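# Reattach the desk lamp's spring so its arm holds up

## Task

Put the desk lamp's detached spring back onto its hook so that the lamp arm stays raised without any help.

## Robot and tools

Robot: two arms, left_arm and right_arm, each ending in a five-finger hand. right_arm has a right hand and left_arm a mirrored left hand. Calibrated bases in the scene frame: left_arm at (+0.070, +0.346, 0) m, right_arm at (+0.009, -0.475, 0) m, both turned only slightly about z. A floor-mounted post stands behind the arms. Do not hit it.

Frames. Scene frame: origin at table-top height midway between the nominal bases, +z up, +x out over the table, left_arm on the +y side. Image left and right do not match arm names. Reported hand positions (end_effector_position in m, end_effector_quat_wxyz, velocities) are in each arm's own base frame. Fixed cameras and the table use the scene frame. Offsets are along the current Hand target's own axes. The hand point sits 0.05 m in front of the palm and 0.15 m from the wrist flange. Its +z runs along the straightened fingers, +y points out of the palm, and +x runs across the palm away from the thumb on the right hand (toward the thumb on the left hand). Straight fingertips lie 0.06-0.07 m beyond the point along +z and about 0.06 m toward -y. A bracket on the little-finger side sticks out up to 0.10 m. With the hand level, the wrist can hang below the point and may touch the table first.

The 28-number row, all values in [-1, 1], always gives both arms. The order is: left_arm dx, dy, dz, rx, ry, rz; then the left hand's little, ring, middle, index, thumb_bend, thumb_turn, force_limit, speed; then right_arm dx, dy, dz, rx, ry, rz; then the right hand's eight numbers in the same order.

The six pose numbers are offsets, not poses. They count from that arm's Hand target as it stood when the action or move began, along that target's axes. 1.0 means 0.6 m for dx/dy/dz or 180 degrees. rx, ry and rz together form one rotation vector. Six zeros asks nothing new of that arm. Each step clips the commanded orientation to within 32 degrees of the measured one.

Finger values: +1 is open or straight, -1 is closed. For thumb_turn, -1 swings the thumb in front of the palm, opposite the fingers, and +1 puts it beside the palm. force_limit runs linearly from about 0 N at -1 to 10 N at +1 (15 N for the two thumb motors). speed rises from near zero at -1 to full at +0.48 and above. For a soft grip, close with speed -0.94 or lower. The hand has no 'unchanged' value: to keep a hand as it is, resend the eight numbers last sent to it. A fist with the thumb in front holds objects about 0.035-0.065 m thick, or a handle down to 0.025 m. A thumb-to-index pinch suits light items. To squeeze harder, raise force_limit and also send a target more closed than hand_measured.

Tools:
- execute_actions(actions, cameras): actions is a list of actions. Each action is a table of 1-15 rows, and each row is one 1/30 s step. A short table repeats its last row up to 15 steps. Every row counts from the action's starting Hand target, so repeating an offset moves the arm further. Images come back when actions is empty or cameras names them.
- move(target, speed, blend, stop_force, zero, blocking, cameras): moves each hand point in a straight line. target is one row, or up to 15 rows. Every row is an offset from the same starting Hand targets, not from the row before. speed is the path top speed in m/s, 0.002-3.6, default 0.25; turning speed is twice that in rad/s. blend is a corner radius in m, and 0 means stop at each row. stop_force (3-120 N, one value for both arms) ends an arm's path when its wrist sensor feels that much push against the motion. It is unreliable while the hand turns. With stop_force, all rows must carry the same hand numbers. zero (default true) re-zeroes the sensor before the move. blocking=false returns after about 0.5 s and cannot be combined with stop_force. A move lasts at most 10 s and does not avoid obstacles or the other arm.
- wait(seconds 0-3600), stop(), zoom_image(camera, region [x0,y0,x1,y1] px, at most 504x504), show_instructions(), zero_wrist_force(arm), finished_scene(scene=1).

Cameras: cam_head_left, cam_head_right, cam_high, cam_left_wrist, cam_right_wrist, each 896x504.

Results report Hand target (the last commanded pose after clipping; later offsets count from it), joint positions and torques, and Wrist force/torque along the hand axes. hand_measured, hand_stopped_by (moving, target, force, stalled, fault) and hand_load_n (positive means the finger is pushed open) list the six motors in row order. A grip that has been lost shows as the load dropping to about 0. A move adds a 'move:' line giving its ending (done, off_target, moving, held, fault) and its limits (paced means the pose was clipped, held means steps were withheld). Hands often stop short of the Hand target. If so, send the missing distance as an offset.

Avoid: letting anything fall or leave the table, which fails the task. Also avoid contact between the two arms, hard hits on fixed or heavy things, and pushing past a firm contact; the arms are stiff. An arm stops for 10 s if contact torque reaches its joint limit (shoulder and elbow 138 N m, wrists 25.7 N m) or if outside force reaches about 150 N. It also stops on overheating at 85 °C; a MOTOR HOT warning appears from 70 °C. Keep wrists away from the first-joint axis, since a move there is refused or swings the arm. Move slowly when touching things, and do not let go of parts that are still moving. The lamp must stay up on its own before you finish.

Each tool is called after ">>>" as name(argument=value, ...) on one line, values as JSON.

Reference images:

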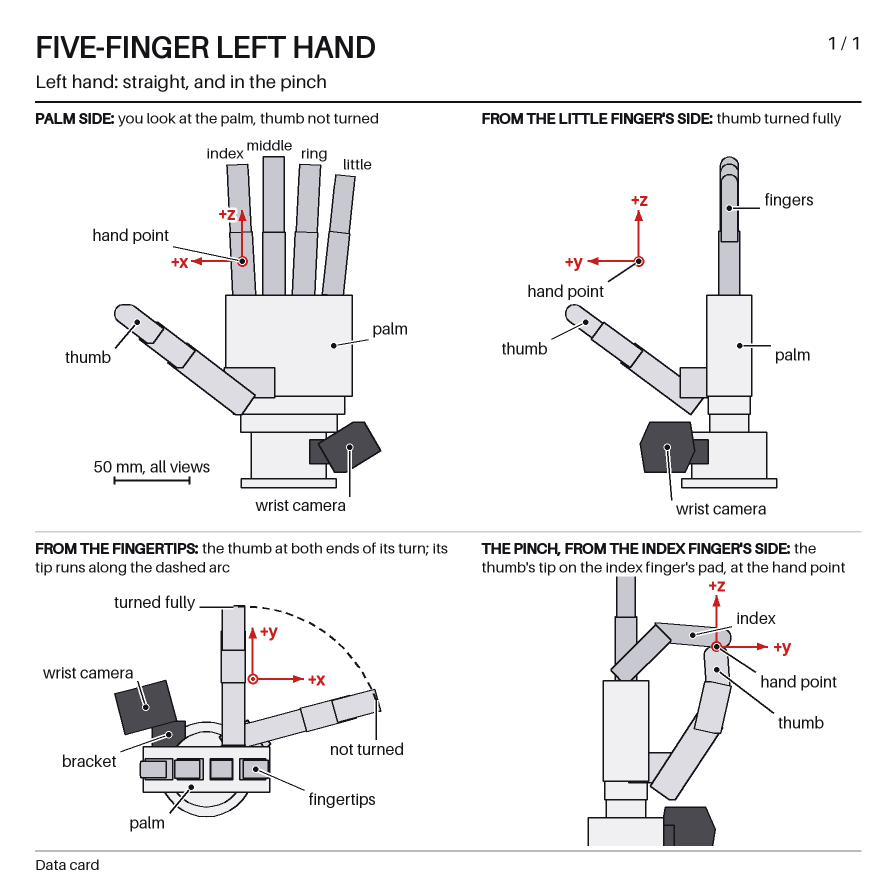

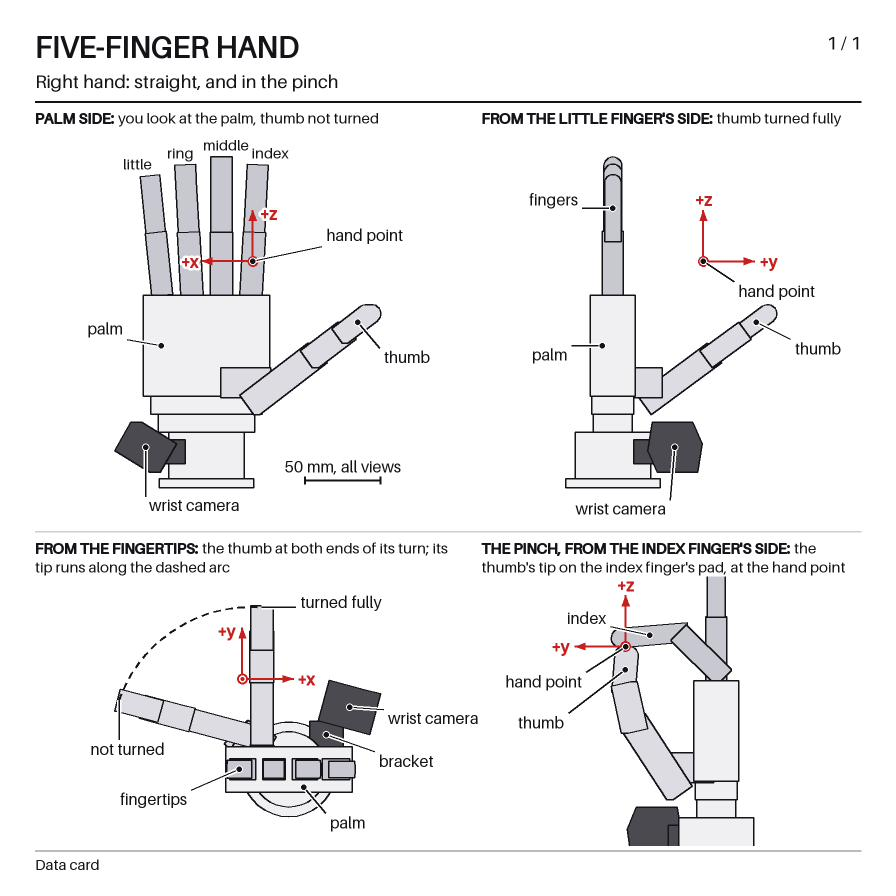

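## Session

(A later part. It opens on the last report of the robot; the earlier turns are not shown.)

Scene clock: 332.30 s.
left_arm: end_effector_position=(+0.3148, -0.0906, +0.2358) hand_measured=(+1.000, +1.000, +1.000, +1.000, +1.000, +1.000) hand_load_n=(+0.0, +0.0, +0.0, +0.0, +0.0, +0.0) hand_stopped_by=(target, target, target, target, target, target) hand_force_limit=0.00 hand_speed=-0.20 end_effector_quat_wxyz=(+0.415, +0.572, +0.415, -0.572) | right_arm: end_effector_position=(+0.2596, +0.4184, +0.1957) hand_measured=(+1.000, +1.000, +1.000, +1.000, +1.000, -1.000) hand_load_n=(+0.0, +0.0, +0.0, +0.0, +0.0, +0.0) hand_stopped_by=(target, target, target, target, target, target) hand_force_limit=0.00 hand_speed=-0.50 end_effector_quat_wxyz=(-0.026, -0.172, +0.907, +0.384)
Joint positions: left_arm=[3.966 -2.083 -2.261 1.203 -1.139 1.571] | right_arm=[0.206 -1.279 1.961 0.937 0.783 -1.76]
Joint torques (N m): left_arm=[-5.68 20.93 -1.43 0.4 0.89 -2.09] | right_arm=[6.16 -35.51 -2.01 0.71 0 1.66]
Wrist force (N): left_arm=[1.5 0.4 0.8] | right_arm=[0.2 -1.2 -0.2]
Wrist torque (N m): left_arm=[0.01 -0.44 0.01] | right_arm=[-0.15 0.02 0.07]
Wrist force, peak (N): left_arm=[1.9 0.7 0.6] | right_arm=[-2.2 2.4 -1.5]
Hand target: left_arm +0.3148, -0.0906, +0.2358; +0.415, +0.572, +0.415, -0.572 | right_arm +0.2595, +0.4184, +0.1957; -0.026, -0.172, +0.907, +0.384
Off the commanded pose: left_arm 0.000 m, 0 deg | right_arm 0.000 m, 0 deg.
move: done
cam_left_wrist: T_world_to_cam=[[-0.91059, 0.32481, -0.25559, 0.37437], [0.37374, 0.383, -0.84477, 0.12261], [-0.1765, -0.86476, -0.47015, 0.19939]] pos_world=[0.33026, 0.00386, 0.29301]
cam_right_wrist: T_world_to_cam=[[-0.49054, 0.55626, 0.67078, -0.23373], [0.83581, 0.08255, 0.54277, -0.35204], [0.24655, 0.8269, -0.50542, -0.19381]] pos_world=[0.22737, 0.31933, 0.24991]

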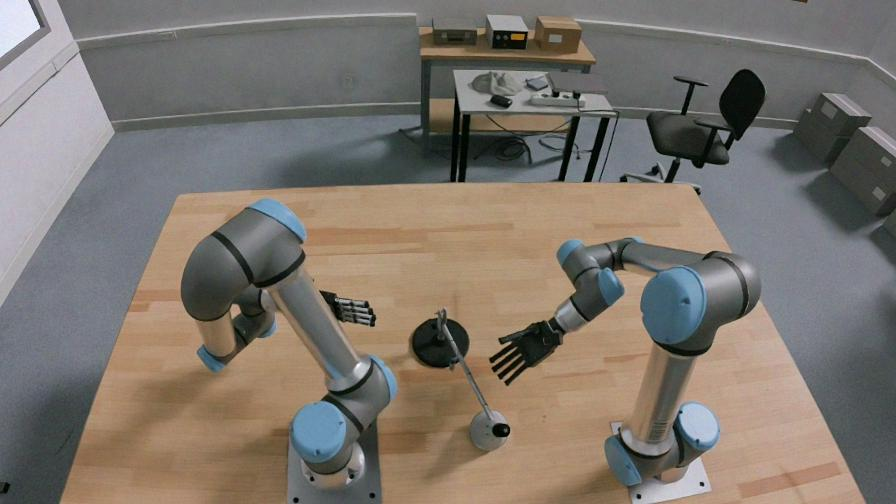

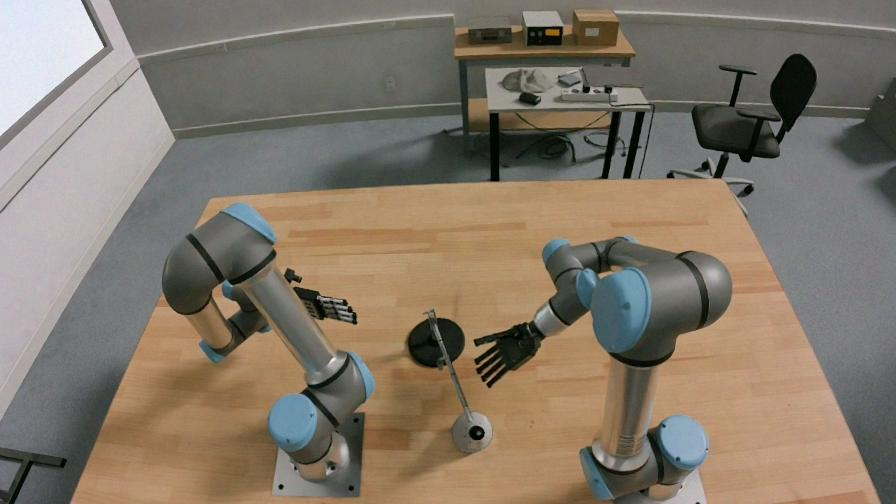

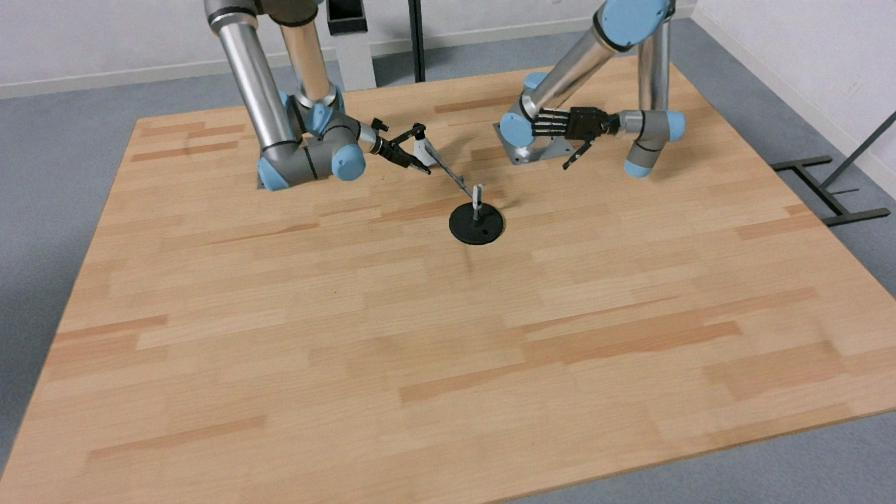

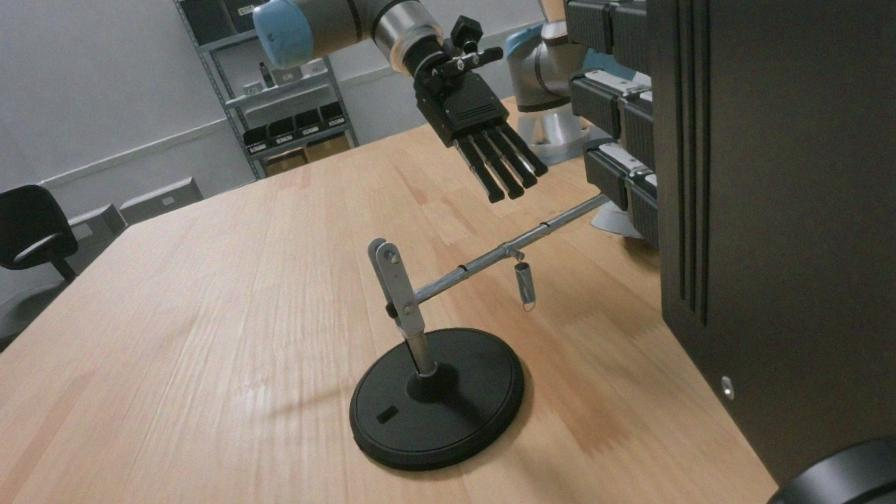

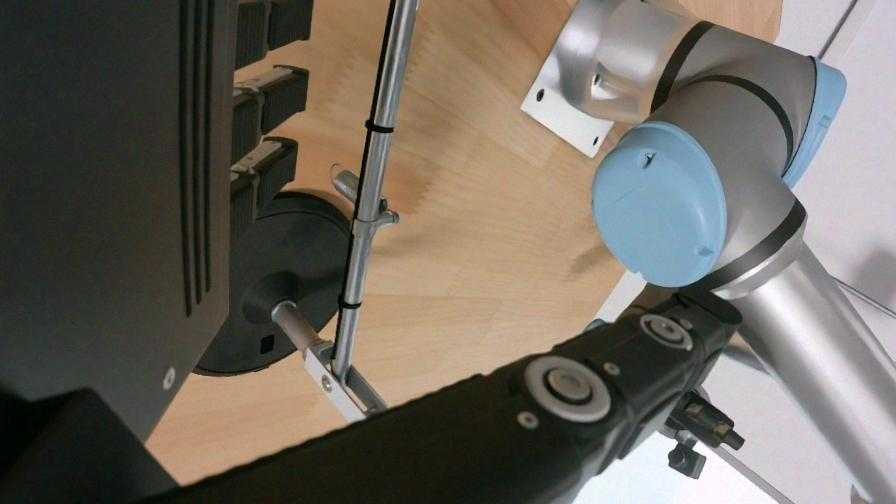

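>>> move(target=[0,0,0,0,0,0,1,1,1,1,1,1,0,-0.2,0,0,0.1833,0,0,0,1,1,1,1,1,-1,0,-0.5], speed=0.06, stop_force=8, cameras=["all"])

Scene clock: 345.43 s.
left_arm: end_effector_position=(+0.3148, -0.0906, +0.2358) hand_measured=(+1.000, +1.000, +1.000, +1.000, +1.000, +1.000) hand_load_n=(+0.0, +0.0, +0.0, +0.0, +0.0, +0.0) hand_stopped_by=(target, target, target, target, target, target) hand_force_limit=0.00 hand_speed=-0.20 end_effector_quat_wxyz=(+0.415, +0.572, +0.415, -0.572) | right_arm: end_effector_position=(+0.2399, +0.4939, +0.1183) hand_measured=(+1.000, +1.000, +1.000, +1.000, +1.000, -1.000) hand_load_n=(+0.0, +0.0, +0.5, +0.0, +0.0, +0.0) hand_stopped_by=(target, target, target, target, target, target) hand_force_limit=0.00 hand_speed=-0.50 end_effector_quat_wxyz=(-0.026, -0.172, +0.907, +0.384)
Joint positions: left_arm=[3.966 -2.083 -2.261 1.203 -1.139 1.571] | right_arm=[0.432 -1.122 1.911 0.605 0.797 -1.441]
Joint torques (N m): left_arm=[-5.53 21.29 -1.35 0.38 0.85 -1.9] | right_arm=[-14.64 -40.12 -0.64 4.16 -3.32 -1.42]
Wrist force (N): left_arm=[1.5 0.5 0.8] | right_arm=[0.2 -1.3 0.0]
Wrist torque (N m): left_arm=[0.02 -0.44 0.00] | right_arm=[-0.16 -0.02 0.04]
Wrist force, peak (N): left_arm=[1.7 0.6 0.8] | right_arm=[0.1 -1.4 -0.2]
Hand target: left_arm +0.3148, -0.0906, +0.2358; +0.415, +0.572, +0.415, -0.572 | right_arm +0.2399, +0.4939, +0.1183; -0.026, -0.172, +0.907, +0.384
Off the commanded pose: left_arm 0.000 m, 0 deg | right_arm 0.000 m, 0 deg.
move: done
cam_left_wrist: T_world_to_cam=[[-0.91059, 0.32481, -0.25559, 0.37437], [0.37374, 0.383, -0.84477, 0.12261], [-0.1765, -0.86476, -0.47015, 0.19939]] pos_world=[0.33026, 0.00386, 0.29301]
cam_right_wrist: T_world_to_cam=[[-0.49055, 0.55625, 0.67078, -0.23345], [0.83581, 0.08256, 0.54278, -0.29966], [0.24655, 0.8269, -0.50542, -0.29052]] pos_world=[0.20757, 0.39483, 0.17241]

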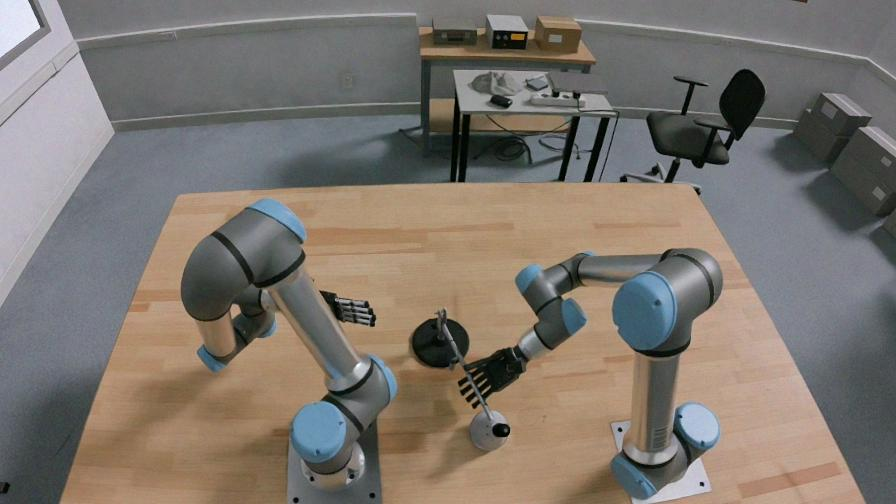

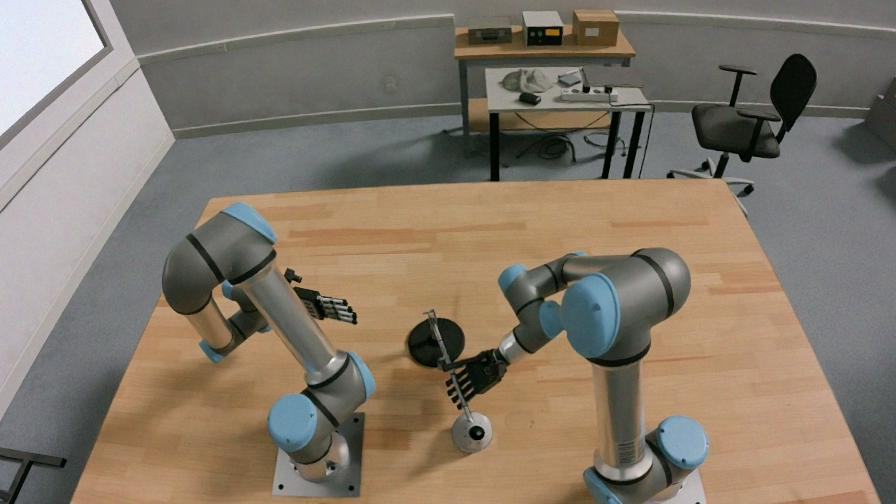

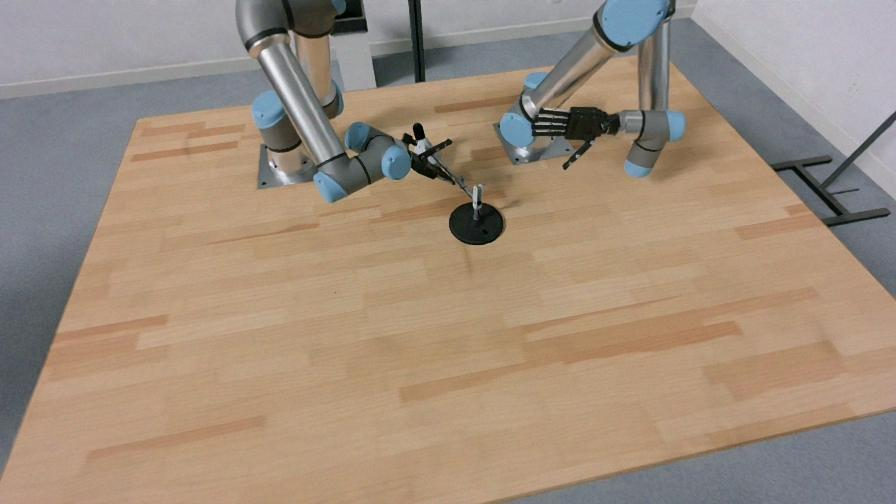

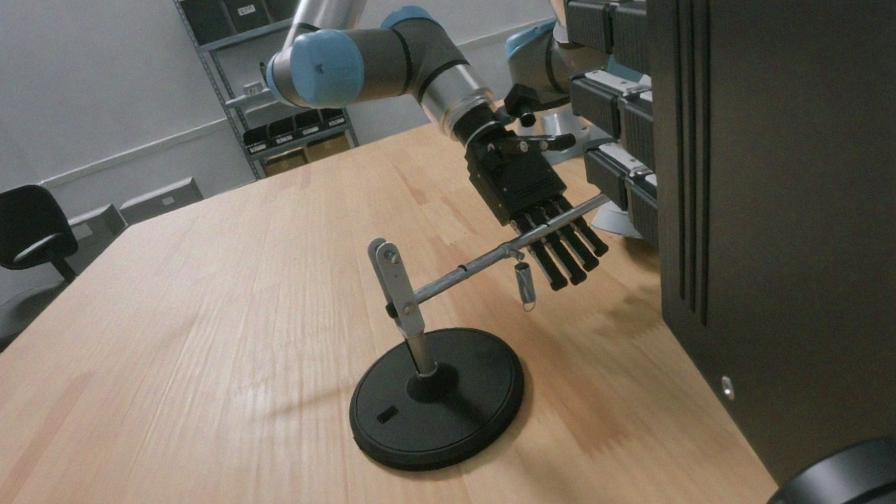

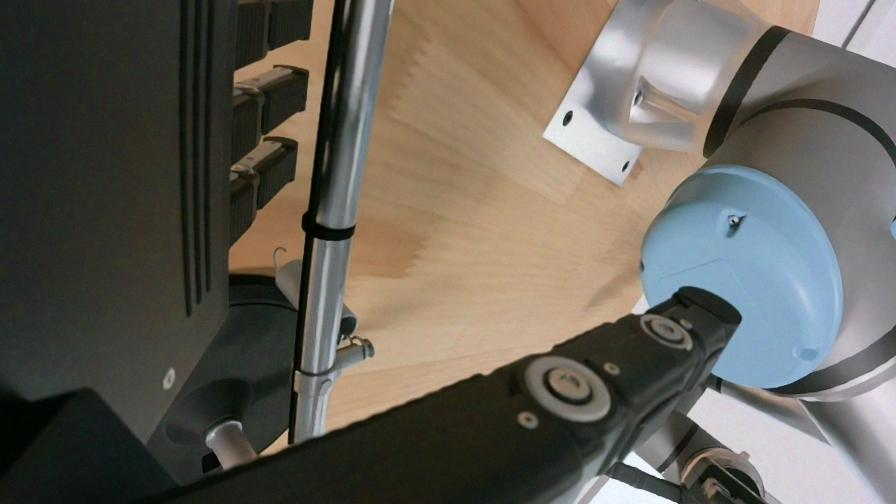

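>>> zoom_image(camera="cam_right_wrist", region=[225, 230, 425, 410])

>>> zoom_image(camera="cam_left_wrist", region=[440, 180, 660, 340])

Scaled by 2.520.

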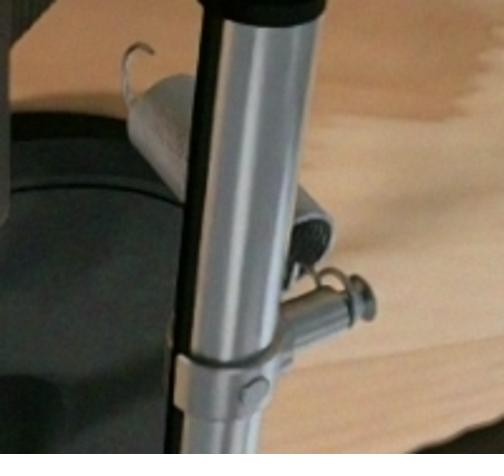

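Scaled by 2.291.

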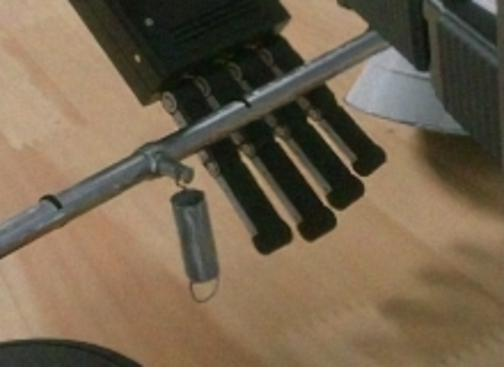

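>>> move(target=[0,0,0,0,0,0,1,1,1,1,1,1,0,-0.2,-0.0007,0.0248,0.0255,0,0,0,1,1,1,1,1,-1,0,-0.5], speed=0.04, stop_force=8, cameras=["cam_left_wrist", "cam_right_wrist"])

>>> zoom_image(camera="cam_left_wrist", region=[440, 180, 660, 340])

Scene clock: 386.67 s.
left_arm: end_effector_position=(+0.3148, -0.0906, +0.2358) hand_measured=(+1.000, +1.000, +1.000, +1.000, +1.000, +1.000) hand_load_n=(-0.5, +0.0, +0.0, +0.0, +0.0, +0.0) hand_stopped_by=(target, target, target, target, target, target) hand_force_limit=0.00 hand_speed=-0.20 end_effector_quat_wxyz=(+0.415, +0.572, +0.415, -0.572) | right_arm: end_effector_position=(+0.2332, +0.5142, +0.1180) hand_measured=(+1.000, +1.000, +1.000, +1.000, +1.000, -1.000) hand_load_n=(+0.0, +0.0, +0.0, +0.0, +0.0, +0.0) hand_stopped_by=(target, target, target, target, target, target) hand_force_limit=0.00 hand_speed=-0.50 end_effector_quat_wxyz=(-0.026, -0.172, +0.907, +0.384)
Joint positions: left_arm=[3.966 -2.083 -2.261 1.203 -1.139 1.571] | right_arm=[0.49 -1.114 1.88 0.574 0.809 -1.363]
Joint torques (N m): left_arm=[-5.68 21.36 -0.98 0.25 0.92 -1.87] | right_arm=[-14.54 -41 -0.74 5.11 -3.13 -2.17]
Wrist force (N): left_arm=[1.6 0.7 1.0] | right_arm=[0.1 -0.9 -0.2]
Wrist torque (N m): left_arm=[0.04 -0.46 0.00] | right_arm=[-0.10 0.02 0.02]
Wrist force, peak (N): left_arm=[1.6 0.7 1.0] | right_arm=[0.2 -1.6 -0.3]
Hand target: left_arm +0.3148, -0.0906, +0.2358; +0.415, +0.572, +0.415, -0.572 | right_arm +0.2332, +0.5142, +0.1180; -0.026, -0.172, +0.907, +0.384
Off the commanded pose: left_arm 0.000 m, 0 deg | right_arm 0.000 m, 0 deg.
move: done
cam_left_wrist: T_world_to_cam=[[-0.91059, 0.32481, -0.25559, 0.37437], [0.37374, 0.383, -0.84477, 0.12261], [-0.1765, -0.86476, -0.47015, 0.19939]] pos_world=[0.33026, 0.00386, 0.29301]
cam_right_wrist: T_world_to_cam=[[-0.49055, 0.55625, 0.67078, -0.2479], [0.83581, 0.08256, 0.54278, -0.29563], [0.24655, 0.8269, -0.50542, -0.30576]] pos_world=[0.20087, 0.41513, 0.17221]

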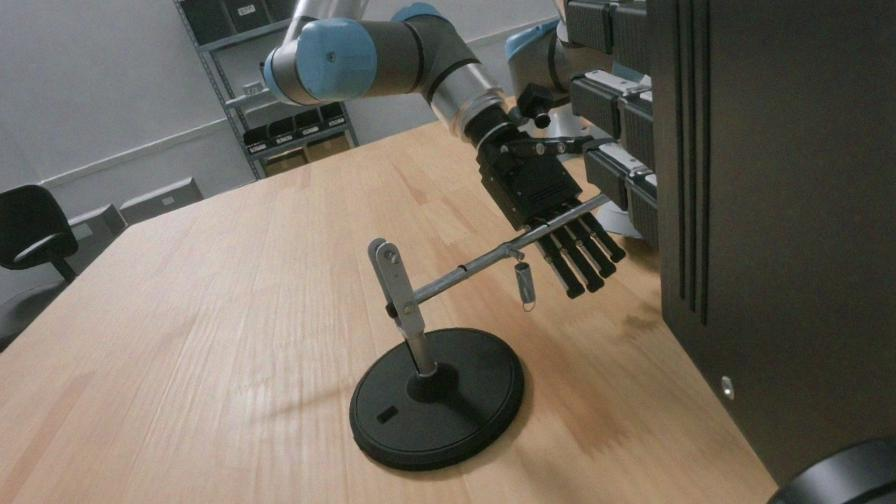

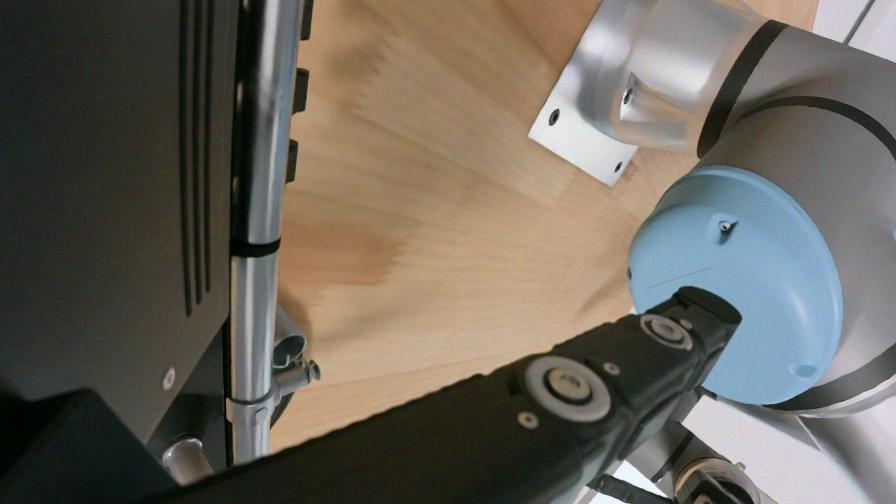

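Scaled by 2.291.

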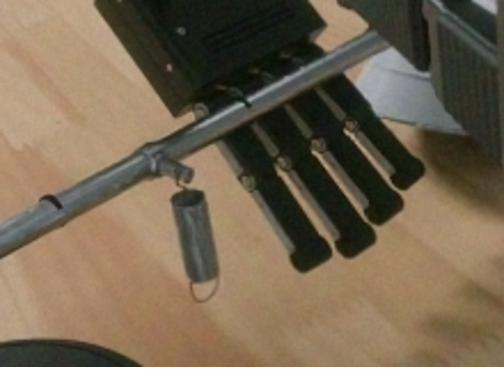

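>>> move(target=[[0,0,0,0,0,0,1,1,1,1,1,1,0,-0.2,-0.0225,0.0478,-0.0502,-0.0110,0.0579,0.0600,1,1,1,1,-0.45,-1,0,-0.5],[0,0,0,0,0,0,1,1,1,1,1,1,0,-0.2,-0.0633,0.0893,-0.0960,-0.0271,0.1126,0.1229,1,1,1,1,-0.45,-1,0,-0.5]], speed=0.06, blend=[0.01, 0], cameras=["all"])

Scene clock: 397.17 s.
left_arm: end_effector_position=(+0.3148, -0.0906, +0.2358) hand_measured=(+1.000, +1.000, +1.000, +1.000, +1.000, +1.000) hand_load_n=(+0.0, +0.0, +0.0, +0.0, +0.0, +0.0) hand_stopped_by=(target, target, target, target, target, target) hand_force_limit=0.00 hand_speed=-0.20 end_effector_quat_wxyz=(+0.415, +0.572, +0.415, -0.572) | right_arm: end_effector_position=(+0.2637, +0.5219, +0.1996) hand_measured=(+1.000, +1.000, +1.000, +1.000, -0.450, -1.000) hand_load_n=(+0.0, +0.0, +0.0, +0.0, +0.0, +0.0) hand_stopped_by=(target, target, target, target, target, target) hand_force_limit=0.00 hand_speed=-0.50 end_effector_quat_wxyz=(-0.264, -0.059, +0.887, +0.373)
Joint positions: left_arm=[3.966 -2.083 -2.261 1.203 -1.139 1.571] | right_arm=[0.43 -0.984 1.619 1.271 0.664 -1.438]
Joint torques (N m): left_arm=[-5.72 21 -0.79 0.28 0.9 -1.46] | right_arm=[-2.07 -44.81 -4.76 0.1 -0.05 0.18]
Wrist force (N): left_arm=[1.4 0.6 0.5] | right_arm=[1.7 -5.4 0.5]
Wrist torque (N m): left_arm=[0.05 -0.44 -0.01] | right_arm=[-0.30 0.08 0.00]
Wrist force, peak (N): left_arm=[1.7 0.5 0.9] | right_arm=[2.1 -7.4 2.2]
Hand target: left_arm +0.3148, -0.0906, +0.2358; +0.415, +0.572, +0.415, -0.572 | right_arm +0.2635, +0.5219, +0.1996; -0.264, -0.059, +0.887, +0.373
Off the commanded pose: left_arm 0.000 m, 0 deg | right_arm 0.000 m, 0 deg.
move: done
cam_left_wrist: T_world_to_cam=[[-0.91059, 0.32481, -0.25559, 0.37437], [0.37374, 0.383, -0.84477, 0.12261], [-0.1765, -0.86476, -0.47015, 0.19939]] pos_world=[0.33026, 0.00386, 0.29301]
cam_right_wrist: T_world_to_cam=[[-0.09547, 0.62897, 0.77155, -0.45416], [0.99439, 0.09575, 0.04499, -0.31531], [-0.04558, 0.77151, -0.63458, -0.14675]] pos_world=[0.26349, 0.42906, 0.27147]

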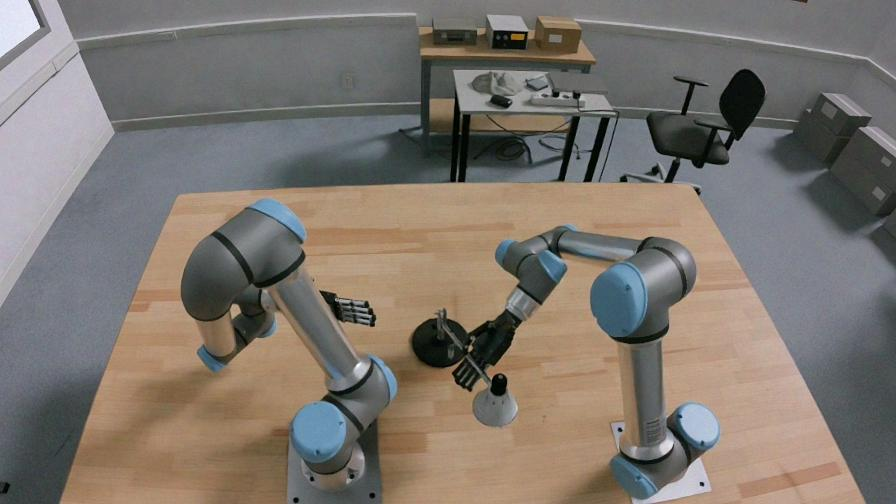

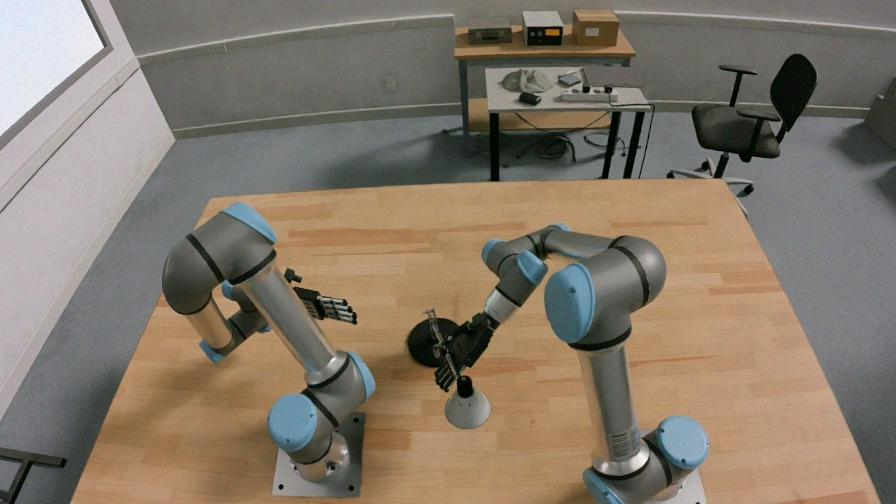

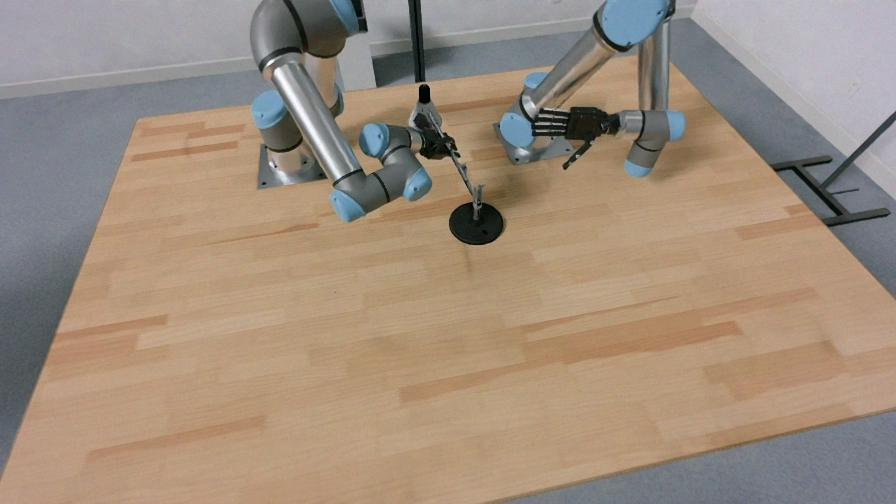

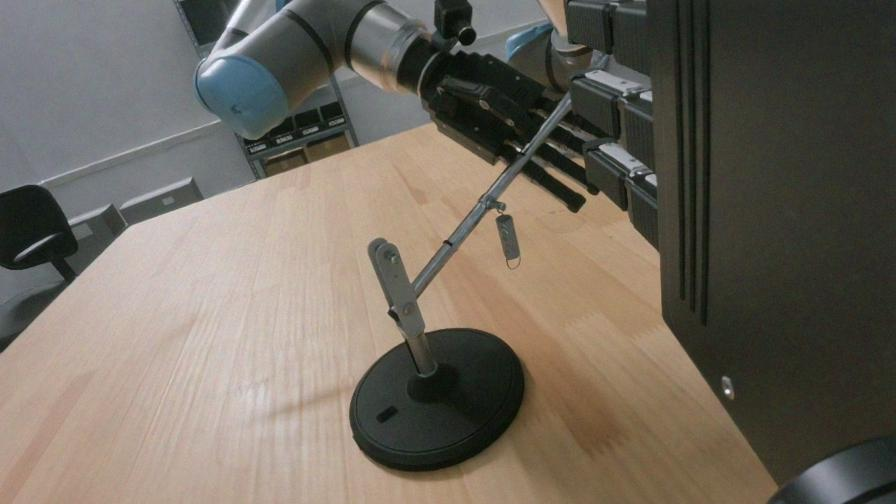

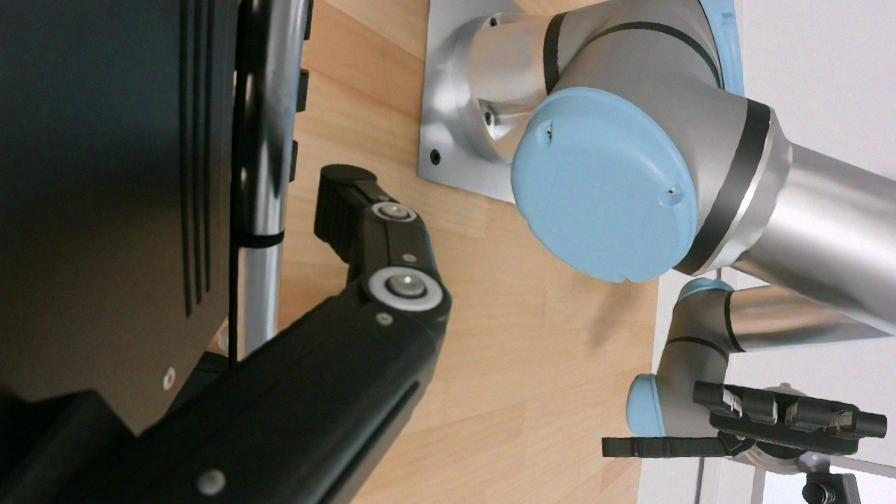

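>>> move(target=[[0,0,0,0,0,0,1,1,1,1,1,1,0,-0.2,-0.0238,0.0515,-0.0458,-0.0110,0.0525,0.0648,1,1,1,1,-0.45,-1,0,-0.5],[0,0,0,0,0,0,1,1,1,1,1,1,0,-0.2,-0.0658,0.0967,-0.0875,-0.0271,0.1015,0.1323,1,1,1,1,-0.45,-1,0,-0.5],[0,0,0,0,0,0,1,1,1,1,1,1,0,-0.2,-0.1225,0.1310,-0.1205,-0.0422,0.1470,0.2024,1,1,1,1,-0.45,-1,0,-0.5]], speed=0.07, blend=[0.01, 0.01, 0], cameras=["all"])

Scene clock: 417.40 s.
left_arm: end_effector_position=(+0.3148, -0.0906, +0.2358) hand_measured=(+1.000, +1.000, +1.000, +1.000, +1.000, +1.000) hand_load_n=(+0.0, +0.0, +0.0, +0.0, +0.0, +0.0) hand_stopped_by=(target, target, target, target, target, target) hand_force_limit=0.00 hand_speed=-0.20 end_effector_quat_wxyz=(+0.415, +0.572, +0.415, -0.572) | right_arm: end_effector_position=(+0.3707, +0.5546, +0.2650) hand_measured=(+1.000, +1.000, +1.000, +1.000, -0.450, -1.000) hand_load_n=(+0.0, +0.0, +0.0, +0.0, +0.0, +0.5) hand_stopped_by=(target, target, target, target, target, target) hand_force_limit=0.00 hand_speed=-0.50 end_effector_quat_wxyz=(-0.562, +0.153, +0.753, +0.307)
Joint positions: left_arm=[3.966 -2.083 -2.261 1.203 -1.139 1.571] | right_arm=[0.376 -0.733 1.324 2.182 0.524 -1.546]
Joint torques (N m): left_arm=[-5.74 22.14 -1.07 0.31 0.85 -1.05] | right_arm=[-7.04 -54.33 -7.36 -0.72 0.83 -0.32]
Wrist force (N): left_arm=[1.5 0.4 0.7] | right_arm=[-1.1 -0.2 -0.8]
Wrist torque (N m): left_arm=[0.02 -0.45 0.01] | right_arm=[0.24 0.25 -0.09]
Wrist force, peak (N): left_arm=[1.7 0.5 1.1] | right_arm=[-3.3 -5.8 0.8]
Hand target: left_arm +0.3148, -0.0906, +0.2358; +0.415, +0.572, +0.415, -0.572 | right_arm +0.3706, +0.5545, +0.2650; -0.562, +0.153, +0.753, +0.306
Off the commanded pose: left_arm 0.000 m, 0 deg | right_arm 0.000 m, 0 deg.
move: done
cam_left_wrist: T_world_to_cam=[[-0.91059, 0.32481, -0.25559, 0.37437], [0.37374, 0.383, -0.84477, 0.12261], [-0.1765, -0.86476, -0.47015, 0.19939]] pos_world=[0.33026, 0.00386, 0.29301]
cam_right_wrist: T_world_to_cam=[[0.49351, 0.71972, 0.48832, -0.70859], [0.74319, -0.05731, -0.66662, -0.06127], [-0.45179, 0.6919, -0.56317, 0.05027]] pos_world=[0.41794, 0.47169, 0.33348]

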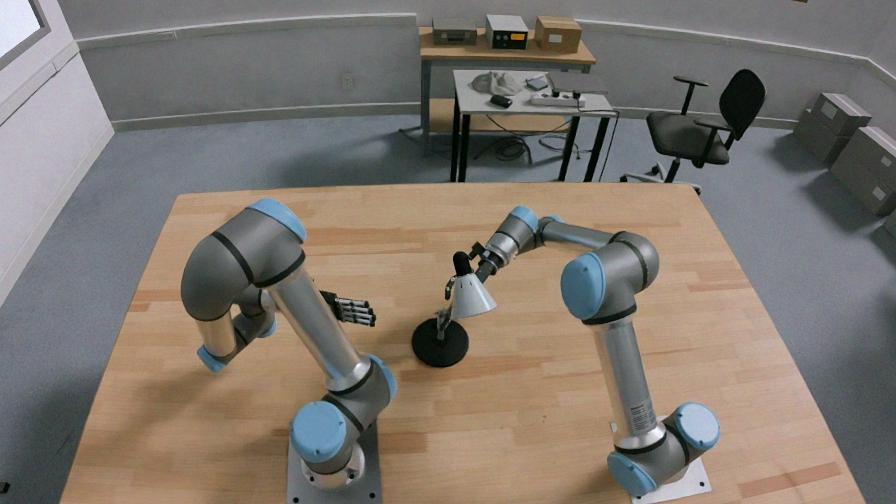

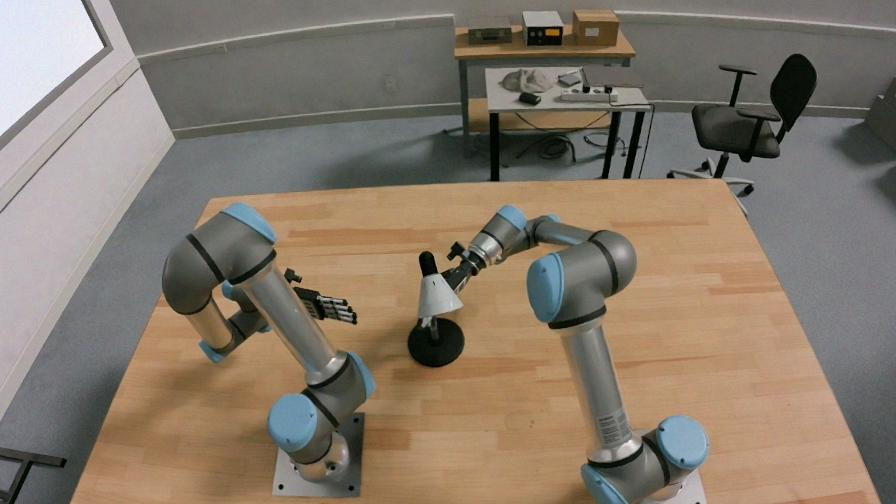

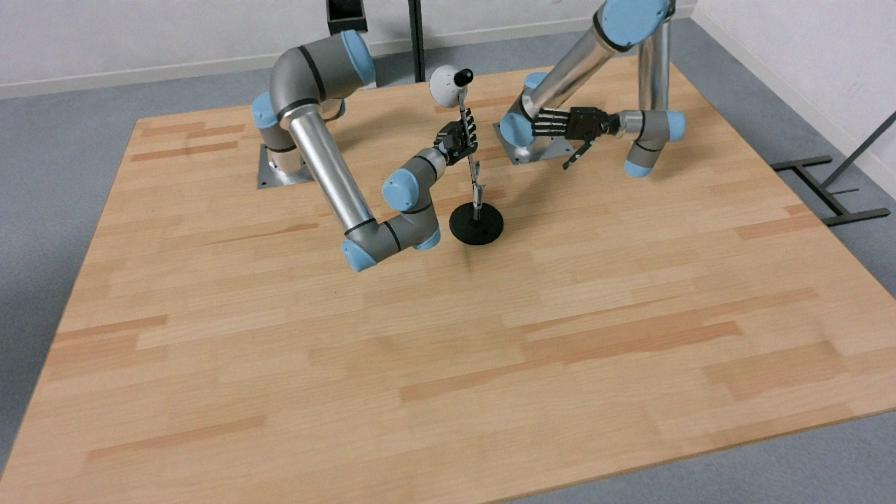

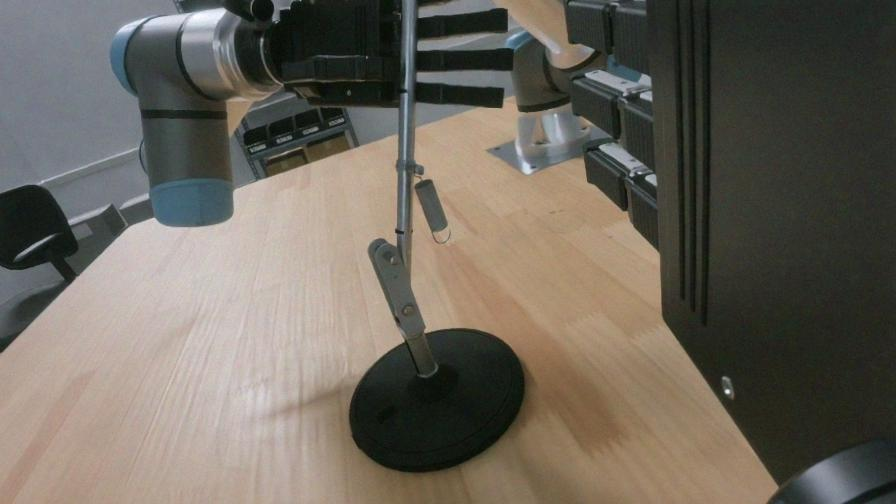

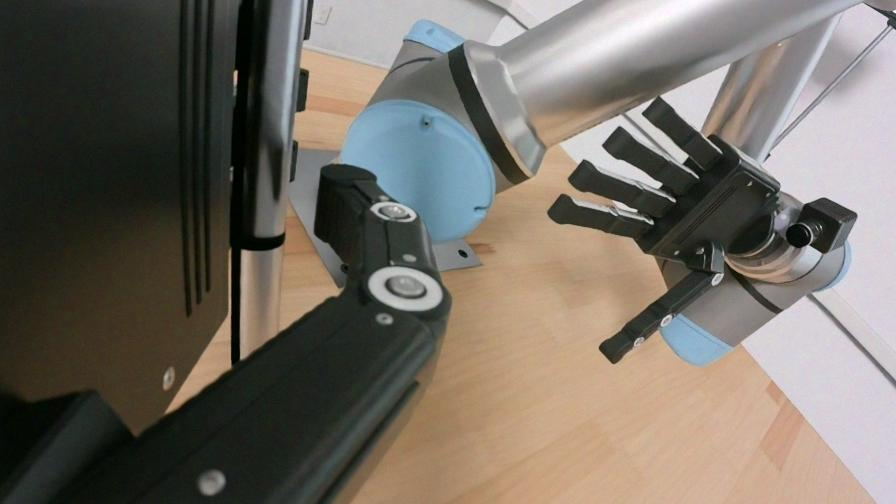

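>>> zoom_image(camera="cam_left_wrist", region=[350, 140, 490, 340])

Scaled by 2.520.

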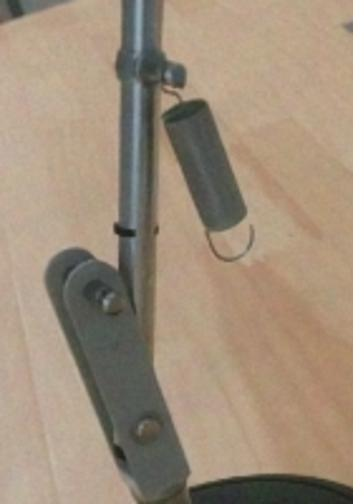

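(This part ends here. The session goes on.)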